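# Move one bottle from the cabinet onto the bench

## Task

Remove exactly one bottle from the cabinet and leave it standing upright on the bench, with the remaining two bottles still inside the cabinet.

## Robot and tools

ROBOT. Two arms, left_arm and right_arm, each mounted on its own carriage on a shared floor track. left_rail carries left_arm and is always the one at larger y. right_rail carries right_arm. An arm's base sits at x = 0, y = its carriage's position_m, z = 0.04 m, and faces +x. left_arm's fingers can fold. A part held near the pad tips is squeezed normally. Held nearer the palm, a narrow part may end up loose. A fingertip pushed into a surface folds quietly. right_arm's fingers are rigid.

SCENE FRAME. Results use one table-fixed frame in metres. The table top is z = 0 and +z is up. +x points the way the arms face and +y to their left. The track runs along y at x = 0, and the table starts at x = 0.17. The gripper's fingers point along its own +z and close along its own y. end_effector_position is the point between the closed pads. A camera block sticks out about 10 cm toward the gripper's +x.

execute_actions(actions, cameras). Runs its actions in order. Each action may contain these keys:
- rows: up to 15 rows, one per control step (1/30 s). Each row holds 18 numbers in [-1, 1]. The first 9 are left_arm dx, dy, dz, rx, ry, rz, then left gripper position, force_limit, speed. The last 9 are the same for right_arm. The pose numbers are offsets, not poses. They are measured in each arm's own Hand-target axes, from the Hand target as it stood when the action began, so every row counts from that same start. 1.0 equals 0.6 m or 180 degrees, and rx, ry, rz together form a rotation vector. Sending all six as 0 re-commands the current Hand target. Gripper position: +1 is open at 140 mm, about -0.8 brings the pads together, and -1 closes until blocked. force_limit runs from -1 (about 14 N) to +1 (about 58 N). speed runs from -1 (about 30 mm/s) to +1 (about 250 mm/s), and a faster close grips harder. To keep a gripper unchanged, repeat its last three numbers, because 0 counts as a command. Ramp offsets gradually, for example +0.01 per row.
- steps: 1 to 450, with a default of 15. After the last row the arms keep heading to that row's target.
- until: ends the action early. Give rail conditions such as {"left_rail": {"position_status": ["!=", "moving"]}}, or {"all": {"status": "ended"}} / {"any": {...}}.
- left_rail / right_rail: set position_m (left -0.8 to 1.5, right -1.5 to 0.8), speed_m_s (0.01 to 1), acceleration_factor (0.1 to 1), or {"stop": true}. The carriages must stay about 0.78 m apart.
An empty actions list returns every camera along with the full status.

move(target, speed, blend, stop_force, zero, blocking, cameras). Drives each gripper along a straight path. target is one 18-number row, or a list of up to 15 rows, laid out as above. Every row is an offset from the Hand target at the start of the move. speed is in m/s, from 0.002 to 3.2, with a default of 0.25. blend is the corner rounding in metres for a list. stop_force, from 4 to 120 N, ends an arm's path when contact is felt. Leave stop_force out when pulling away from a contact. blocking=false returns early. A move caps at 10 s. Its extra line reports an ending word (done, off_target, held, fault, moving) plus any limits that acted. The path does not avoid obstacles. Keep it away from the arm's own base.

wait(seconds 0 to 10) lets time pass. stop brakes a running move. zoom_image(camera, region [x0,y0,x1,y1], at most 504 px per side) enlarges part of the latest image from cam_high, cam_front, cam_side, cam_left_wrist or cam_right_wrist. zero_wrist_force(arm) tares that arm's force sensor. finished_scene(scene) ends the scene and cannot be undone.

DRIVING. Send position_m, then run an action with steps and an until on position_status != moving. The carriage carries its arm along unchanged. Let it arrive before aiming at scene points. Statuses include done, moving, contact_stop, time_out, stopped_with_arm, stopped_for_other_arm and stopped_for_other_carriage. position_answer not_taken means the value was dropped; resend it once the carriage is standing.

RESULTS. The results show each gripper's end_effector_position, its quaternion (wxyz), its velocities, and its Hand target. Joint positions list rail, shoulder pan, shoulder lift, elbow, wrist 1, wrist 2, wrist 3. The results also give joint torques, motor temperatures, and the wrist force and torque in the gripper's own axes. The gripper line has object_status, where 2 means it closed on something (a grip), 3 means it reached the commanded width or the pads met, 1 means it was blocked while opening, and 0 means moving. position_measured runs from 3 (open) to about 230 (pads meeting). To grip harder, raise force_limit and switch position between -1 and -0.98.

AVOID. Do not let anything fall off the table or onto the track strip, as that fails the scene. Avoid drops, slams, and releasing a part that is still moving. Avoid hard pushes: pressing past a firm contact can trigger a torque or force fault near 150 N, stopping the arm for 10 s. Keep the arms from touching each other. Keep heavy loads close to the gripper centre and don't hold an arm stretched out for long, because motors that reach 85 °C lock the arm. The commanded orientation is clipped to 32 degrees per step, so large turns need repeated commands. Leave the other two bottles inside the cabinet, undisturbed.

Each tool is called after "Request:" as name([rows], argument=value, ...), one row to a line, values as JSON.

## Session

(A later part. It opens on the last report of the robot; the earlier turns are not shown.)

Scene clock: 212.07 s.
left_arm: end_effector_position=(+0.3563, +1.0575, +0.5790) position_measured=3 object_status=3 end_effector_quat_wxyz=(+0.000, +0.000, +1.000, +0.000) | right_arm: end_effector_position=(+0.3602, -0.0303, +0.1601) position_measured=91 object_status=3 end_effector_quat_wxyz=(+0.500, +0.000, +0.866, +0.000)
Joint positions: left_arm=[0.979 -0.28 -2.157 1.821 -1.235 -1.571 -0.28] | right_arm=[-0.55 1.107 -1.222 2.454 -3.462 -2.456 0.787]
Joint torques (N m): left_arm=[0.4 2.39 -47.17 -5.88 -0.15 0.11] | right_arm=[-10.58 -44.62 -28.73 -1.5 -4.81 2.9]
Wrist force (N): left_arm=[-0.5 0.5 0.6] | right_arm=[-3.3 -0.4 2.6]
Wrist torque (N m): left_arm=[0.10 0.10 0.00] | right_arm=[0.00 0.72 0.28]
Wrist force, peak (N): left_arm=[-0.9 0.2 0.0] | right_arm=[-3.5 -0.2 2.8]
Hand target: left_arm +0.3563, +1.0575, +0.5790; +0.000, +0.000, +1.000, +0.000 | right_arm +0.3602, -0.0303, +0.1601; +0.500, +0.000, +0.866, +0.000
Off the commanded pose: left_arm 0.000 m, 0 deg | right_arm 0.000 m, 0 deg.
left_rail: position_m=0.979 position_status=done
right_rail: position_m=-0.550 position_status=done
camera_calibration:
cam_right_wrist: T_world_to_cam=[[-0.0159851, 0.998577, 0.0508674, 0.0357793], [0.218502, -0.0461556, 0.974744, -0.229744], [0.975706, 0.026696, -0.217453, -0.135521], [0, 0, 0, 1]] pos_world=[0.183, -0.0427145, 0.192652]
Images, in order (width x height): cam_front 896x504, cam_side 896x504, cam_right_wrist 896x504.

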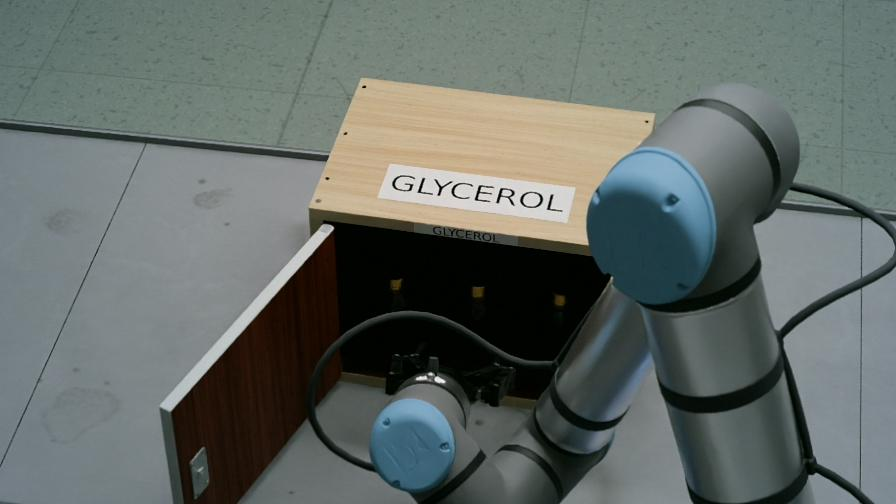

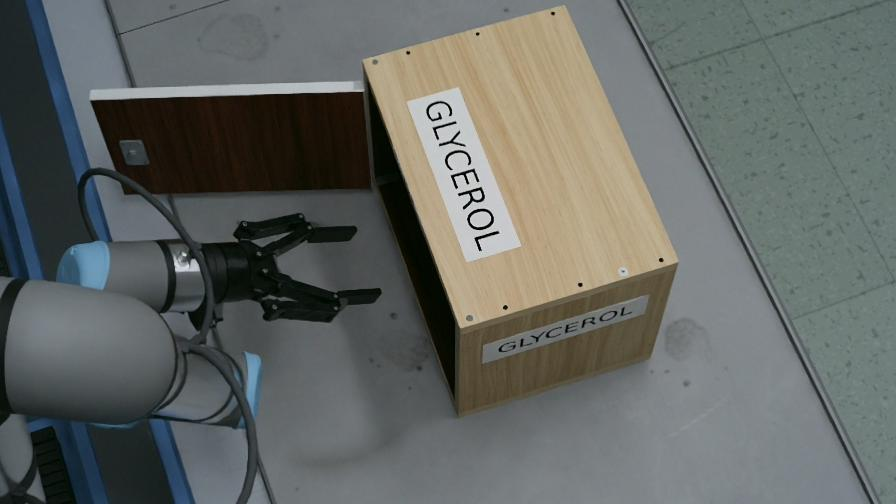

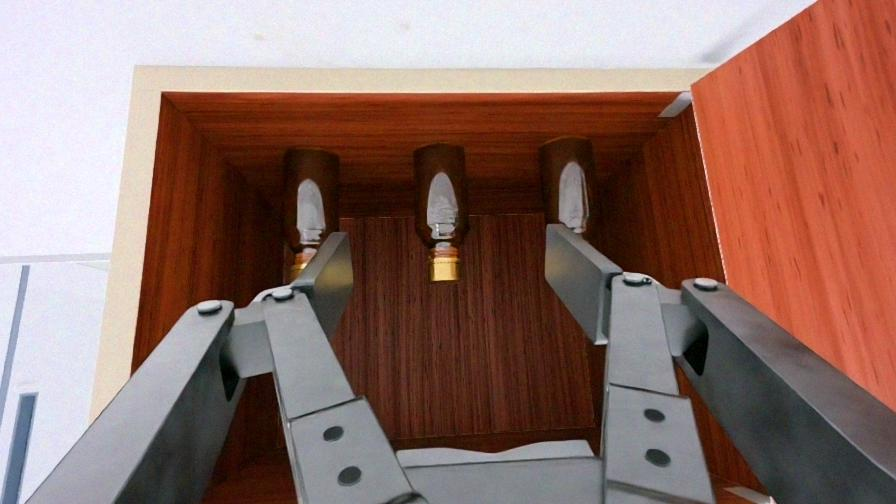

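Request:
move(target=[0,0,0,0,0,0,1,1,1, 0.026,0.003,0.188,0,0,0,0.3,-1,0], speed=0.15, stop_force=15, cameras=["cam_right_wrist"])

Scene clock: 238.33 s.
left_arm: end_effector_position=(+0.3563, +1.0575, +0.5790) position_measured=3 object_status=3 end_effector_quat_wxyz=(+0.000, +0.000, +1.000, +0.000) | right_arm: end_effector_position=(+0.4500, -0.0285, +0.0901) position_measured=91 object_status=3 end_effector_quat_wxyz=(+0.500, +0.000, +0.866, +0.000)
Joint positions: left_arm=[0.979 -0.28 -2.157 1.821 -1.235 -1.571 -0.28] | right_arm=[-0.55 0.956 -1.006 2.396 -3.745 -2.356 0.618]
Joint torques (N m): left_arm=[4.55 2.02 -47.17 -5.63 0.58 -0.33] | right_arm=[-12.18 -53.7 -21.13 -8.84 0.15 -2.8]
Wrist force (N): left_arm=[-0.3 0.0 -0.2] | right_arm=[-3.3 -0.1 3.1]
Wrist torque (N m): left_arm=[0.00 0.08 0.00] | right_arm=[0.08 0.74 0.46]
Wrist force, peak (N): left_arm=[-0.9 -0.1 0.5] | right_arm=[-2.9 0.0 4.5]
Hand target: left_arm +0.3563, +1.0575, +0.5790; +0.000, +0.000, +1.000, +0.000 | right_arm +0.4500, -0.0285, +0.0901; +0.500, +0.000, +0.866, +0.000
Off the commanded pose: left_arm 0.000 m, 0 deg | right_arm 0.000 m, 0 deg.
left_rail: position_m=0.979 position_status=done
right_rail: position_m=-0.550 position_status=done
move: done
camera_calibration:
cam_right_wrist: T_world_to_cam=[[-0.0159851, 0.998577, 0.0508674, 0.0389781], [0.218502, -0.0461556, 0.974744, -0.181051], [0.975706, 0.026696, -0.217453, -0.23841], [0, 0, 0, 1]] pos_world=[0.2728, -0.0409145, 0.122652]
Images, in order (width x height): cam_right_wrist 896x504.

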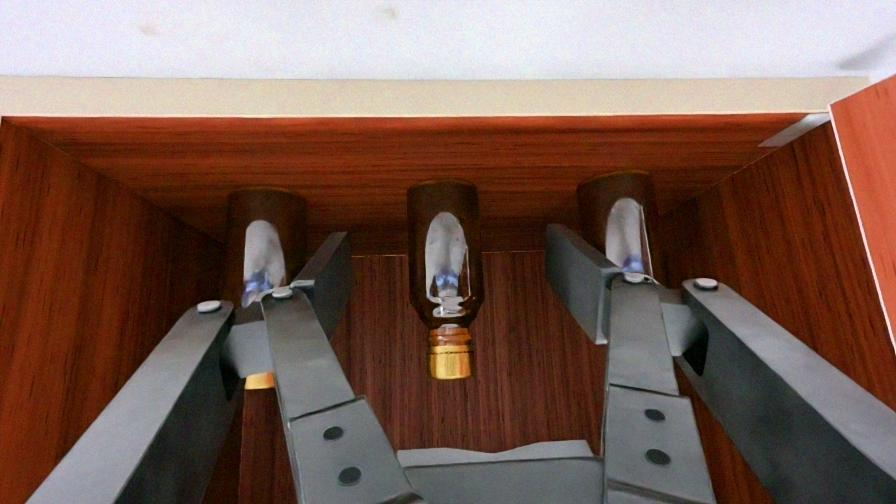

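Request:
move(target=[0,0,0,0,0,0,1,1,1, -0.0627,-0.001,0.185,0,0,0,0.3,-1,0], speed=0.12, stop_force=12)

Request:
execute_actions([
  {"rows":[[0,0,0,0,0,0,1,1,1,0,0,0,0,0,0,-1,-0.7,-1]],"steps":80},
], cameras=["cam_right_wrist"])

Scene clock: 256.70 s.
left_arm: end_effector_position=(+0.3563, +1.0575, +0.5790) position_measured=3 object_status=3 end_effector_quat_wxyz=(+0.000, +0.000, +1.000, +0.000) | right_arm: end_effector_position=(+0.5649, -0.0292, +0.0671) position_measured=91 object_status=3 end_effector_quat_wxyz=(+0.500, +0.000, +0.866, +0.000)
Joint positions: left_arm=[0.979 -0.28 -2.157 1.821 -1.235 -1.571 -0.28] | right_arm=[-0.55 0.791 -0.914 2.291 -3.83 -2.234 0.47]
Joint torques (N m): left_arm=[2.48 2.53 -47.39 -5.89 0.36 0.17] | right_arm=[-8.1 -61.31 -22.27 -8.65 0.49 -2.87]
Wrist force (N): left_arm=[-0.5 0.0 0.3] | right_arm=[-3.5 -0.4 2.8]
Wrist torque (N m): left_arm=[0.01 0.12 0.00] | right_arm=[0.00 0.77 0.45]
Wrist force, peak (N): left_arm=[-0.8 0.8 0.4] | right_arm=[-3.7 -0.1 4.5]
Hand target: left_arm +0.3563, +1.0575, +0.5790; +0.000, +0.000, +1.000, +0.000 | right_arm +0.5650, -0.0292, +0.0671; +0.500, +0.000, +0.866, +0.000
Off the commanded pose: left_arm 0.000 m, 0 deg | right_arm 0.000 m, 0 deg.
left_rail: position_m=0.979 position_status=done
right_rail: position_m=-0.550 position_status=done
move: done

Scene clock: 259.57 s.
left_arm: end_effector_position=(+0.3563, +1.0575, +0.5790) position_measured=3 object_status=3 end_effector_quat_wxyz=(+0.000, +0.000, +1.000, +0.000) | right_arm: end_effector_position=(+0.5650, -0.0291, +0.0671) position_measured=161 object_status=2 end_effector_quat_wxyz=(+0.500, +0.000, +0.866, +0.000)
Joint positions: left_arm=[0.979 -0.28 -2.157 1.821 -1.235 -1.571 -0.28] | right_arm=[-0.55 0.791 -0.914 2.291 -3.83 -2.234 0.47]
Joint torques (N m): left_arm=[3.91 2.62 -48.23 -5.9 0.58 0.14] | right_arm=[-10 -64 -13.54 -5.39 -2.11 -2.83]
Wrist force (N): left_arm=[-0.3 0.1 0.1] | right_arm=[-4.1 -0.5 1.1]
Wrist torque (N m): left_arm=[0.02 0.06 0.00] | right_arm=[0.07 0.75 0.43]
Wrist force, peak (N): left_arm=[-0.9 0.2 0.3] | right_arm=[-4.2 0.9 2.5]
Hand target: left_arm +0.3563, +1.0575, +0.5790; +0.000, +0.000, +1.000, +0.000 | right_arm +0.5650, -0.0292, +0.0671; +0.500, +0.000, +0.866, +0.000
Off the commanded pose: left_arm 0.000 m, 0 deg | right_arm 0.000 m, 0 deg.
left_rail: position_m=0.979 position_status=done
right_rail: position_m=-0.550 position_status=done
camera_calibration:
cam_right_wrist: T_world_to_cam=[[-0.0159634, 0.998573, 0.0509617, 0.0425711], [0.218505, -0.0462522, 0.974739, -0.183672], [0.975705, 0.0266955, -0.217454, -0.355525], [0, 0, 0, 1]] pos_world=[0.3877, -0.0415146, 0.0995521]
Images, in order (width x height): cam_right_wrist 896x504.

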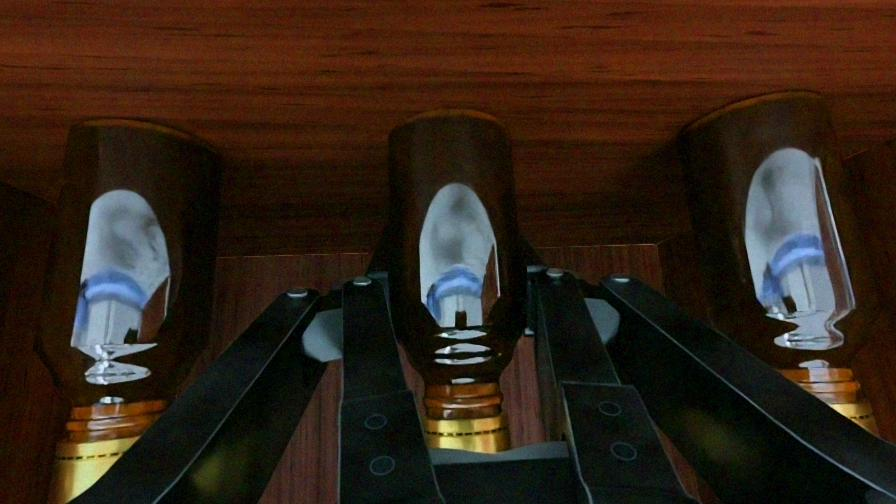

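Request:
move(target=[0,0,0,0,0,0,1,1,1, -0.029,0,-0.0167,0,0,0,-1,-0.7,-1], speed=0.05, cameras=["cam_right_wrist"])

Scene clock: 263.90 s.
left_arm: end_effector_position=(+0.3563, +1.0575, +0.5790) position_measured=3 object_status=3 end_effector_quat_wxyz=(+0.000, +0.000, +1.000, +0.000) | right_arm: end_effector_position=(+0.5650, -0.0292, +0.0871) position_measured=161 object_status=2 end_effector_quat_wxyz=(+0.500, +0.000, +0.866, +0.000)
Joint positions: left_arm=[0.979 -0.28 -2.157 1.821 -1.235 -1.571 -0.28] | right_arm=[-0.55 0.791 -0.957 2.296 -3.792 -2.234 0.47]
Joint torques (N m): left_arm=[1.75 3.99 -48.28 -5.57 0.26 0.07] | right_arm=[-11.49 -88.08 -8.42 -2.54 0.12 1.72]
Wrist force (N): left_arm=[-0.4 0.2 0.3] | right_arm=[-1.2 0.2 4.3]
Wrist torque (N m): left_arm=[0.05 0.10 0.00] | right_arm=[0.14 0.73 0.44]
Wrist force, peak (N): left_arm=[-1.0 0.2 0.4] | right_arm=[-4.7 -0.8 1.3]
Hand target: left_arm +0.3563, +1.0575, +0.5790; +0.000, +0.000, +1.000, +0.000 | right_arm +0.5650, -0.0292, +0.0872; +0.500, +0.000, +0.866, +0.000
Off the commanded pose: left_arm 0.000 m, 0 deg | right_arm 0.000 m, 0 deg.
left_rail: position_m=0.979 position_status=done
right_rail: position_m=-0.550 position_status=done
move: done
camera_calibration:
cam_right_wrist: T_world_to_cam=[[-0.016008, 0.998582, 0.0507673, 0.041694], [0.218499, -0.0460529, 0.97475, -0.203184], [0.975706, 0.0266964, -0.217452, -0.351271], [0, 0, 0, 1]] pos_world=[0.387801, -0.0416145, 0.119553]
Images, in order (width x height): cam_right_wrist 896x504.

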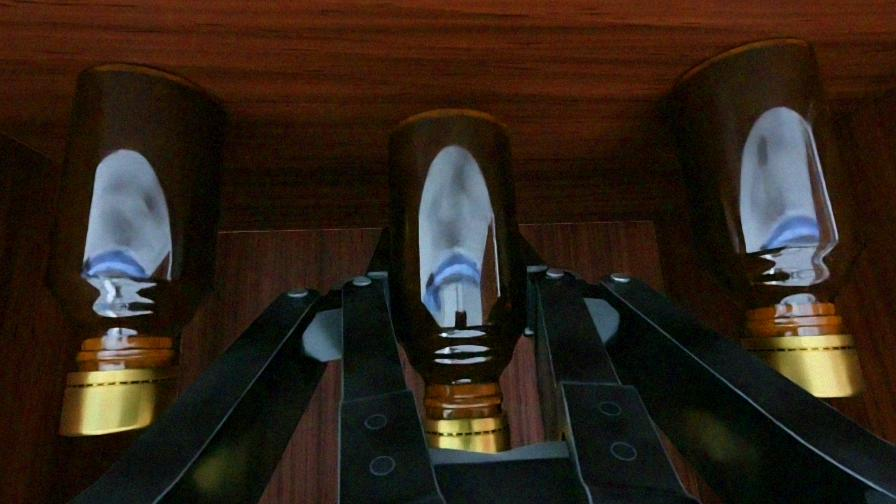

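Request:
move([
  [0,0,0,0,0,0,1,1,1, 0.167,0,-0.356,0,0,0,-1,-0.7,-1],
  [0,0,0,0,0,0,1,1,1, 0.142,-0.5,-0.3125,0,0,0,-1,-0.7,-1],
], speed=0.15, blend=0.02, cameras=["cam_right_wrist","cam_front","cam_side"])

Scene clock: 277.43 s.
left_arm: end_effector_position=(+0.3563, +1.0575, +0.5790) position_measured=3 object_status=3 end_effector_quat_wxyz=(+0.000, +0.000, +1.000, +0.000) | right_arm: end_effector_position=(+0.3527, -0.2734, +0.1076) position_measured=161 object_status=2 end_effector_quat_wxyz=(+0.495, +0.004, +0.869, -0.007)
Joint positions: left_arm=[0.979 -0.28 -2.157 1.821 -1.235 -1.571 -0.28] | right_arm=[-0.55 0.714 -0.97 2.882 -4.38 -2.184 0.42]
Joint torques (N m): left_arm=[4.44 2.86 -48.33 -5.9 0.23 -0.26] | right_arm=[7.67 -56.03 2.17 -1.96 -4.15 2.72]
Wrist force (N): left_arm=[-0.4 0.2 0.0] | right_arm=[-1.0 0.4 3.8]
Wrist torque (N m): left_arm=[0.04 0.08 0.00] | right_arm=[0.16 0.66 0.23]
Wrist force, peak (N): left_arm=[-1.1 0.4 0.4] | right_arm=[-6.0 -3.3 9.9]
Hand target: left_arm +0.3563, +1.0575, +0.5790; +0.000, +0.000, +1.000, +0.000 | right_arm +0.3527, -0.2734, +0.1076; +0.495, +0.004, +0.869, -0.007 (not the last commanded pose)
Off the commanded pose: left_arm 0.000 m, 0 deg | right_arm 0.056 m, 1 deg.
left_rail: position_m=0.979 position_status=done
right_rail: position_m=-0.550 position_status=done
move: held (right_arm; a check stopped the path); path passed 1 of 2 targets; limits=held
pose unreachable (right arm): on one or more control steps of this call, first in action 0 (counted from 0), this arm could not follow its commanded pose, so it was not sent that pose on those steps. It may still have moved: this result reports where it is.
cause: moving toward the commanded pose would bring two parts of the arm too close to each other (joints 4 (elbow) to 6 (wrist 2) lie between them).
camera_calibration:
cam_right_wrist: T_world_to_cam=[[-0.00240325, 0.999152, 0.0411118, 0.277446], [0.228229, -0.0394789, 0.972807, -0.189492], [0.973605, 0.0117208, -0.22794, -0.13532], [0, 0, 0, 1]] pos_world=[0.175662, -0.283106, 0.142088]
Images, in order (width x height): cam_front 896x504, cam_side 896x504, cam_right_wrist 896x504.

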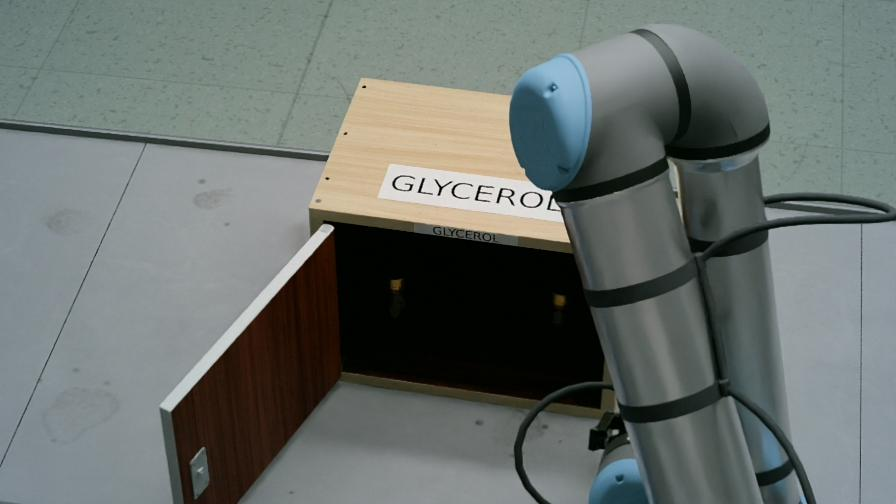

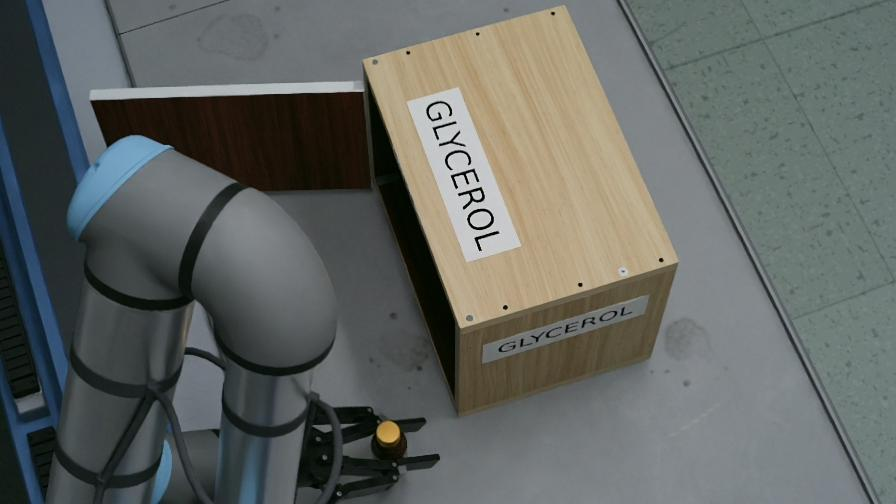

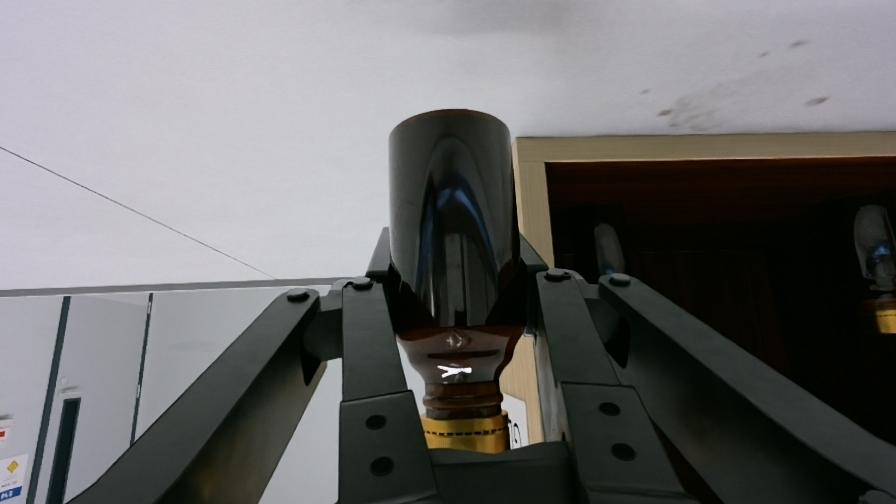

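Request:
move(target=[0,0,0,0,0,0,1,1,1, -0.0167,0,0.029,-0.0052,-0.0037,0,-1,-0.7,-1], speed=0.08)

Request:
move(target=[0,0,0,0,0,0,1,1,1, 0.05,0,0.0289,0,0,0,-1,-0.7,-1], speed=0.06)

Request:
move(target=[0,0,0,0,0,0,1,1,1, 0.0505,0,0.0292,0,0,0,-1,-0.7,-1], speed=0.015, stop_force=7, cameras=["cam_right_wrist","cam_side"])

Scene clock: 292.40 s.
left_arm: end_effector_position=(+0.3563, +1.0575, +0.5790) position_measured=3 object_status=3 end_effector_quat_wxyz=(+0.000, +0.000, +1.000, +0.000) | right_arm: end_effector_position=(+0.3728, -0.2736, +0.1074) position_measured=161 object_status=2 end_effector_quat_wxyz=(+0.500, +0.000, +0.866, +0.000)
Joint positions: left_arm=[0.979 -0.28 -2.157 1.821 -1.235 -1.571 -0.28] | right_arm=[-0.55 0.645 -0.935 2.874 -4.455 -2.118 0.359]
Joint torques (N m): left_arm=[2.31 3.14 -47.83 -5.86 0.23 -0.07] | right_arm=[-11.53 -34.93 6.93 -9.82 0.18 -3.14]
Wrist force (N): left_arm=[-0.3 0.3 -0.3] | right_arm=[-1.1 -0.4 3.7]
Wrist torque (N m): left_arm=[0.07 0.07 0.00] | right_arm=[-0.01 0.70 0.43]
Wrist force, peak (N): left_arm=[-0.9 0.7 -0.1] | right_arm=[-1.6 -0.2 4.4]
Hand target: left_arm +0.3563, +1.0575, +0.5790; +0.000, +0.000, +1.000, +0.000 | right_arm +0.3728, -0.2736, +0.1074; +0.500, +0.000, +0.866, +0.000
Off the commanded pose: left_arm 0.000 m, 0 deg | right_arm 0.000 m, 0 deg.
left_rail: position_m=0.979 position_status=done
right_rail: position_m=-0.550 position_status=done
move: done

Scene clock: 293.57 s.
left_arm: end_effector_position=(+0.3563, +1.0575, +0.5790) position_measured=3 object_status=3 end_effector_quat_wxyz=(+0.000, +0.000, +1.000, +0.000) | right_arm: end_effector_position=(+0.3728, -0.2736, +0.0728) position_measured=161 object_status=2 end_effector_quat_wxyz=(+0.500, +0.000, +0.866, +0.000)
Joint positions: left_arm=[0.979 -0.28 -2.157 1.821 -1.235 -1.571 -0.28] | right_arm=[-0.55 0.644 -0.749 2.853 -4.62 -2.118 0.358]
Joint torques (N m): left_arm=[1.3 3.51 -48.08 -6.22 0.41 0.1] | right_arm=[-8.25 -41.98 10.7 -9.84 0.83 -3.15]
Wrist force (N): left_arm=[-0.3 0.1 0.3] | right_arm=[-1.5 0.0 3.8]
Wrist torque (N m): left_arm=[0.03 0.07 0.00] | right_arm=[0.08 0.80 0.44]
Wrist force, peak (N): left_arm=[-0.7 0.7 -0.4] | right_arm=[-0.5 0.1 4.3]
Hand target: left_arm +0.3563, +1.0575, +0.5790; +0.000, +0.000, +1.000, +0.000 | right_arm +0.3728, -0.2737, +0.0727; +0.500, +0.000, +0.866, +0.000
Off the commanded pose: left_arm 0.000 m, 0 deg | right_arm 0.000 m, 0 deg.
left_rail: position_m=0.979 position_status=done
right_rail: position_m=-0.550 position_status=done
move: done

Scene clock: 296.33 s.
left_arm: end_effector_position=(+0.3563, +1.0575, +0.5790) position_measured=3 object_status=3 end_effector_quat_wxyz=(+0.000, +0.000, +1.000, +0.000) | right_arm: end_effector_position=(+0.3728, -0.2737, +0.0476) position_measured=161 object_status=2 end_effector_quat_wxyz=(+0.500, +0.000, +0.866, +0.000)
Joint positions: left_arm=[0.979 -0.28 -2.157 1.821 -1.235 -1.571 -0.28] | right_arm=[-0.55 0.644 -0.633 2.832 -4.715 -2.118 0.359]
Joint torques (N m): left_arm=[2.19 4.61 -47.96 -5.93 0.6 0.1] | right_arm=[-0.41 -69.2 29.75 -2.49 0.28 -0.96]
Wrist force (N): left_arm=[-0.1 0.2 -0.2] | right_arm=[-1.3 -0.1 4.0]
Wrist torque (N m): left_arm=[0.04 0.02 0.00] | right_arm=[0.06 0.76 0.43]
Wrist force, peak (N): left_arm=[-1.1 0.1 0.4] | right_arm=[-17.3 0.2 -7.3]
Hand target: left_arm +0.3563, +1.0575, +0.5790; +0.000, +0.000, +1.000, +0.000 | right_arm +0.3728, -0.2737, +0.0476; +0.500, +0.000, +0.866, +0.000 (not the last commanded pose)
Off the commanded pose: left_arm 0.000 m, 0 deg | right_arm 0.010 m, 0 deg.
left_rail: position_m=0.979 position_status=done
right_rail: position_m=-0.550 position_status=done
move: contact (right_arm)
camera_calibration:
cam_right_wrist: T_world_to_cam=[[-0.0169423, 0.99865, 0.0491082, 0.285214], [0.217568, -0.0442562, 0.975041, -0.133187], [0.975898, 0.0272038, -0.216524, -0.165789], [0, 0, 0, 1]] pos_world=[0.195603, -0.286213, 0.0799587]
Images, in order (width x height): cam_side 896x504, cam_right_wrist 896x504.

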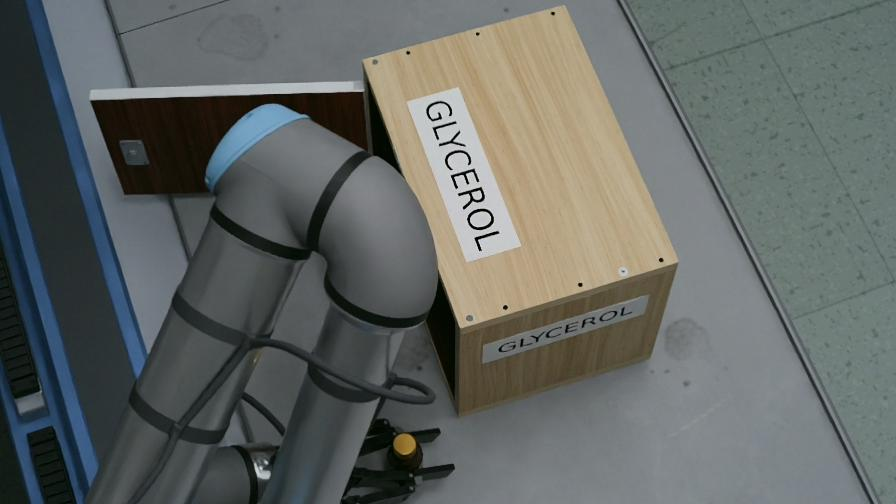

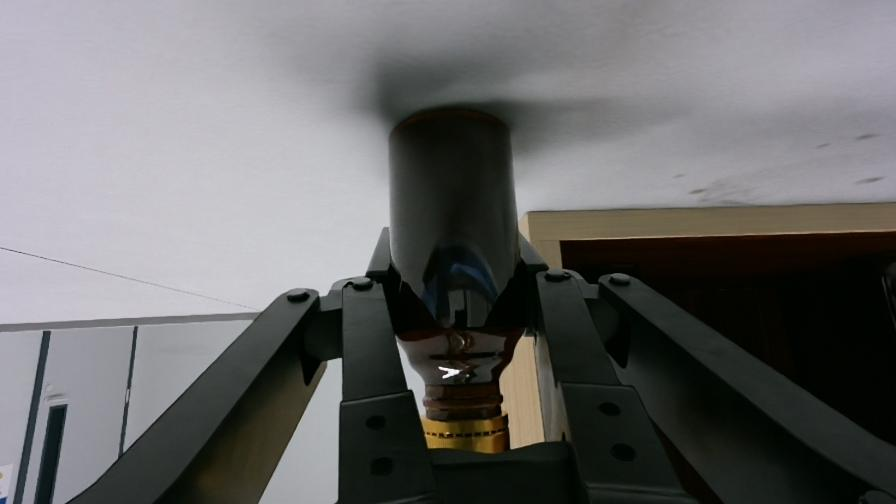

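Request:
move(target=[0,0,0,0,0,0,1,1,1, 0.0014,0,0.0008,0,0,0,-1,-0.7,-1], speed=0.005)

Scene clock: 302.50 s.
left_arm: end_effector_position=(+0.3563, +1.0575, +0.5790) position_measured=3 object_status=3 end_effector_quat_wxyz=(+0.000, +0.000, +1.000, +0.000) | right_arm: end_effector_position=(+0.3728, -0.2736, +0.0467) position_measured=161 object_status=2 end_effector_quat_wxyz=(+0.500, +0.000, +0.866, +0.000)
Joint positions: left_arm=[0.979 -0.28 -2.157 1.821 -1.235 -1.571 -0.28] | right_arm=[-0.55 0.644 -0.629 2.831 -4.718 -2.118 0.359]
Joint torques (N m): left_arm=[4.01 4.84 -48.42 -6.14 0.27 -0.28] | right_arm=[-1.36 -35.63 13.01 -3.14 -0.84 2.27]
Wrist force (N): left_arm=[-0.4 -0.1 0.1] | right_arm=[-19.1 -1.3 -7.2]
Wrist torque (N m): left_arm=[-0.01 0.08 0.00] | right_arm=[0.04 1.22 0.43]
Wrist force, peak (N): left_arm=[-0.8 0.6 0.3] | right_arm=[-18.4 -0.6 -9.5]
Hand target: left_arm +0.3563, +1.0575, +0.5790; +0.000, +0.000, +1.000, +0.000 | right_arm +0.3728, -0.2737, +0.0467; +0.500, +0.000, +0.866, +0.000
Off the commanded pose: left_arm 0.000 m, 0 deg | right_arm 0.000 m, 0 deg.
left_rail: position_m=0.979 position_status=done
right_rail: position_m=-0.550 position_status=done
move: done

Request:
move(target=[0,0,0,0,0,0,1,1,1, -0.0009,0,-0.0005,0,0,0,-1,-0.7,-1], speed=0.005)

Request:
execute_actions([
  {"rows":[[0,0,0,0,0,0,1,1,1,0,0,0,0,0,0,0.2,-1,-1]],"steps":75},
], cameras=["cam_right_wrist"])

Scene clock: 308.77 s.
left_arm: end_effector_position=(+0.3563, +1.0575, +0.5790) position_measured=3 object_status=3 end_effector_quat_wxyz=(+0.000, +0.000, +1.000, +0.000) | right_arm: end_effector_position=(+0.3728, -0.2737, +0.0472) position_measured=161 object_status=2 end_effector_quat_wxyz=(+0.500, +0.000, +0.866, +0.000)
Joint positions: left_arm=[0.979 -0.28 -2.157 1.821 -1.235 -1.571 -0.28] | right_arm=[-0.55 0.644 -0.631 2.832 -4.716 -2.118 0.359]
Joint torques (N m): left_arm=[1.99 4.42 -47.54 -5.72 0.57 -0.08] | right_arm=[-5.15 -66.21 29.99 -1.9 0.16 -2.64]
Wrist force (N): left_arm=[-0.2 0.3 0.4] | right_arm=[-1.1 -0.2 3.6]
Wrist torque (N m): left_arm=[0.06 0.05 0.00] | right_arm=[0.05 0.70 0.42]
Wrist force, peak (N): left_arm=[-0.9 0.3 0.1] | right_arm=[-20.1 -1.1 -6.6]
Hand target: left_arm +0.3563, +1.0575, +0.5790; +0.000, +0.000, +1.000, +0.000 | right_arm +0.3728, -0.2737, +0.0473; +0.500, +0.000, +0.866, +0.000
Off the commanded pose: left_arm 0.000 m, 0 deg | right_arm 0.000 m, 0 deg.
left_rail: position_m=0.979 position_status=done
right_rail: position_m=-0.550 position_status=done
move: done

Scene clock: 311.47 s.
left_arm: end_effector_position=(+0.3563, +1.0575, +0.5790) position_measured=3 object_status=3 end_effector_quat_wxyz=(+0.000, +0.000, +1.000, +0.000) | right_arm: end_effector_position=(+0.3728, -0.2737, +0.0473) position_measured=104 object_status=3 end_effector_quat_wxyz=(+0.500, +0.000, +0.866, +0.000)
Joint positions: left_arm=[0.979 -0.28 -2.157 1.821 -1.235 -1.571 -0.28] | right_arm=[-0.55 0.644 -0.632 2.832 -4.716 -2.118 0.359]
Joint torques (N m): left_arm=[3.76 3.96 -47.8 -6.05 0.41 0.12] | right_arm=[-1.22 -67.01 29.62 -2.34 0.59 -0.93]
Wrist force (N): left_arm=[-0.5 0.1 0.4] | right_arm=[-3.6 -0.1 2.5]
Wrist torque (N m): left_arm=[0.02 0.11 -0.01] | right_arm=[0.06 0.81 0.43]
Wrist force, peak (N): left_arm=[-1.0 0.1 0.1] | right_arm=[-3.7 0.1 2.9]
Hand target: left_arm +0.3563, +1.0575, +0.5790; +0.000, +0.000, +1.000, +0.000 | right_arm +0.3728, -0.2737, +0.0473; +0.500, +0.000, +0.866, +0.000
Off the commanded pose: left_arm 0.000 m, 0 deg | right_arm 0.000 m, 0 deg.
left_rail: position_m=0.979 position_status=done
right_rail: position_m=-0.550 position_status=done
camera_calibration:
cam_right_wrist: T_world_to_cam=[[-0.0169201, 0.998645, 0.0492055, 0.28512], [0.217571, -0.0443559, 0.975036, -0.132821], [0.975898, 0.0272034, -0.216526, -0.165879], [0, 0, 0, 1]] pos_world=[0.195603, -0.286113, 0.0795584]
Images, in order (width x height): cam_right_wrist 896x504.

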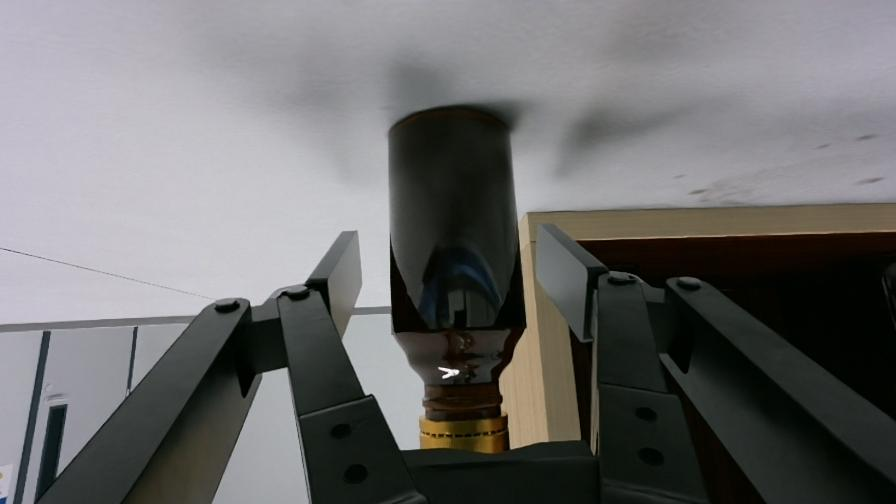

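Request:
move(target=[0,0,0,0,0,0,1,1,1, -0.22,0,-0.185,0,0,0,0.2,-1,-1], speed=0.12, cameras=["cam_side","cam_front","cam_right_wrist"])

Scene clock: 320.37 s.
left_arm: end_effector_position=(+0.3563, +1.0575, +0.5790) position_measured=3 object_status=3 end_effector_quat_wxyz=(+0.000, +0.000, +1.000, +0.000) | right_arm: end_effector_position=(+0.3535, -0.2744, +0.1523) position_measured=104 object_status=3 end_effector_quat_wxyz=(+0.506, -0.003, +0.862, +0.004)
Joint positions: left_arm=[0.979 -0.28 -2.157 1.821 -1.235 -1.571 -0.28] | right_arm=[-0.55 0.69 -1.169 2.903 -4.254 -2.15 0.378]
Joint torques (N m): left_arm=[0.98 1.43 -48.71 -5.64 0.66 -0.26] | right_arm=[-8.32 -20.97 -3.9 -8.7 0.67 -3.02]
Wrist force (N): left_arm=[-0.3 0.3 -0.2] | right_arm=[-3.3 -0.1 2.6]
Wrist torque (N m): left_arm=[0.06 0.08 -0.01] | right_arm=[0.06 0.72 0.44]
Wrist force, peak (N): left_arm=[-0.5 0.9 0.7] | right_arm=[-8.1 -0.2 -0.9]
Hand target: left_arm +0.3563, +1.0575, +0.5790; +0.000, +0.000, +1.000, +0.000 | right_arm +0.3535, -0.2744, +0.1523; +0.506, -0.003, +0.862, +0.004 (not the last commanded pose)
Off the commanded pose: left_arm 0.000 m, 0 deg | right_arm 0.066 m, 1 deg.
left_rail: position_m=0.979 position_status=done
right_rail: position_m=-0.550 position_status=done
move: held (right_arm; a check stopped the path); limits=held
pose unreachable (right arm): on one or more control steps of this call, first in action 0 (counted from 0), this arm could not follow its commanded pose, so it was not sent that pose on those steps. It may still have moved: this result reports where it is.
cause: moving toward the commanded pose would bring two parts of the arm too close to each other (joints 4 (elbow) and 5 (wrist 1) lie between them).
camera_calibration:
cam_right_wrist: T_world_to_cam=[[-0.0269251, 0.998184, 0.0538854, 0.283126], [0.203524, -0.047302, 0.977927, -0.227386], [0.9787, 0.0372977, -0.201881, -0.124678], [0, 0, 0, 1]] pos_world=[0.175924, -0.288717, 0.18194]
Images, in order (width x height): cam_front 896x504, cam_side 896x504, cam_right_wrist 896x504.

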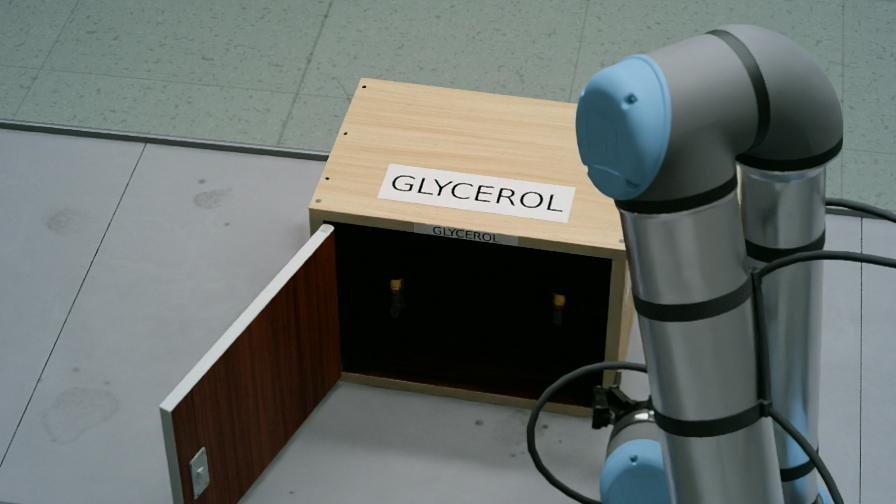

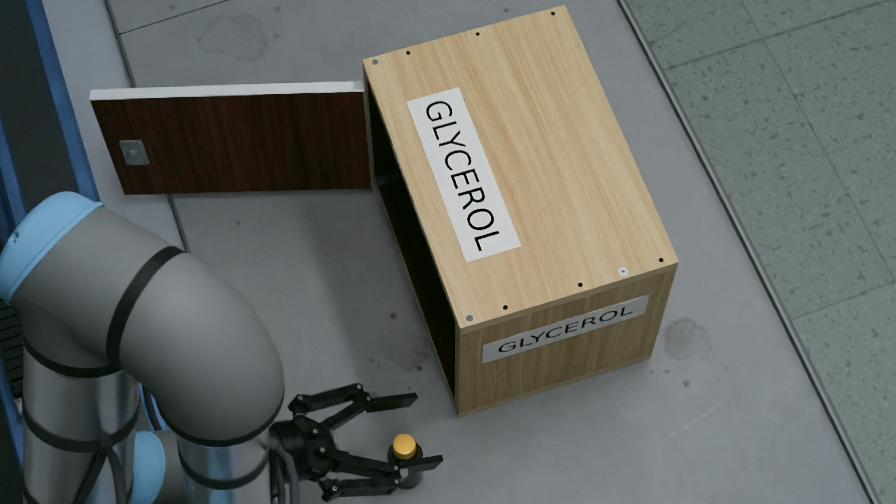

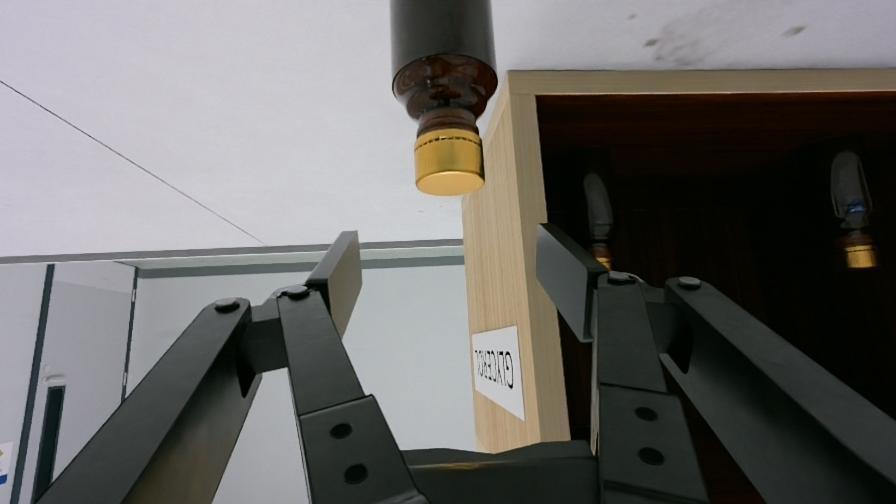

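Request:
finished_scene(scene=1)

The scene is finished: the task was done.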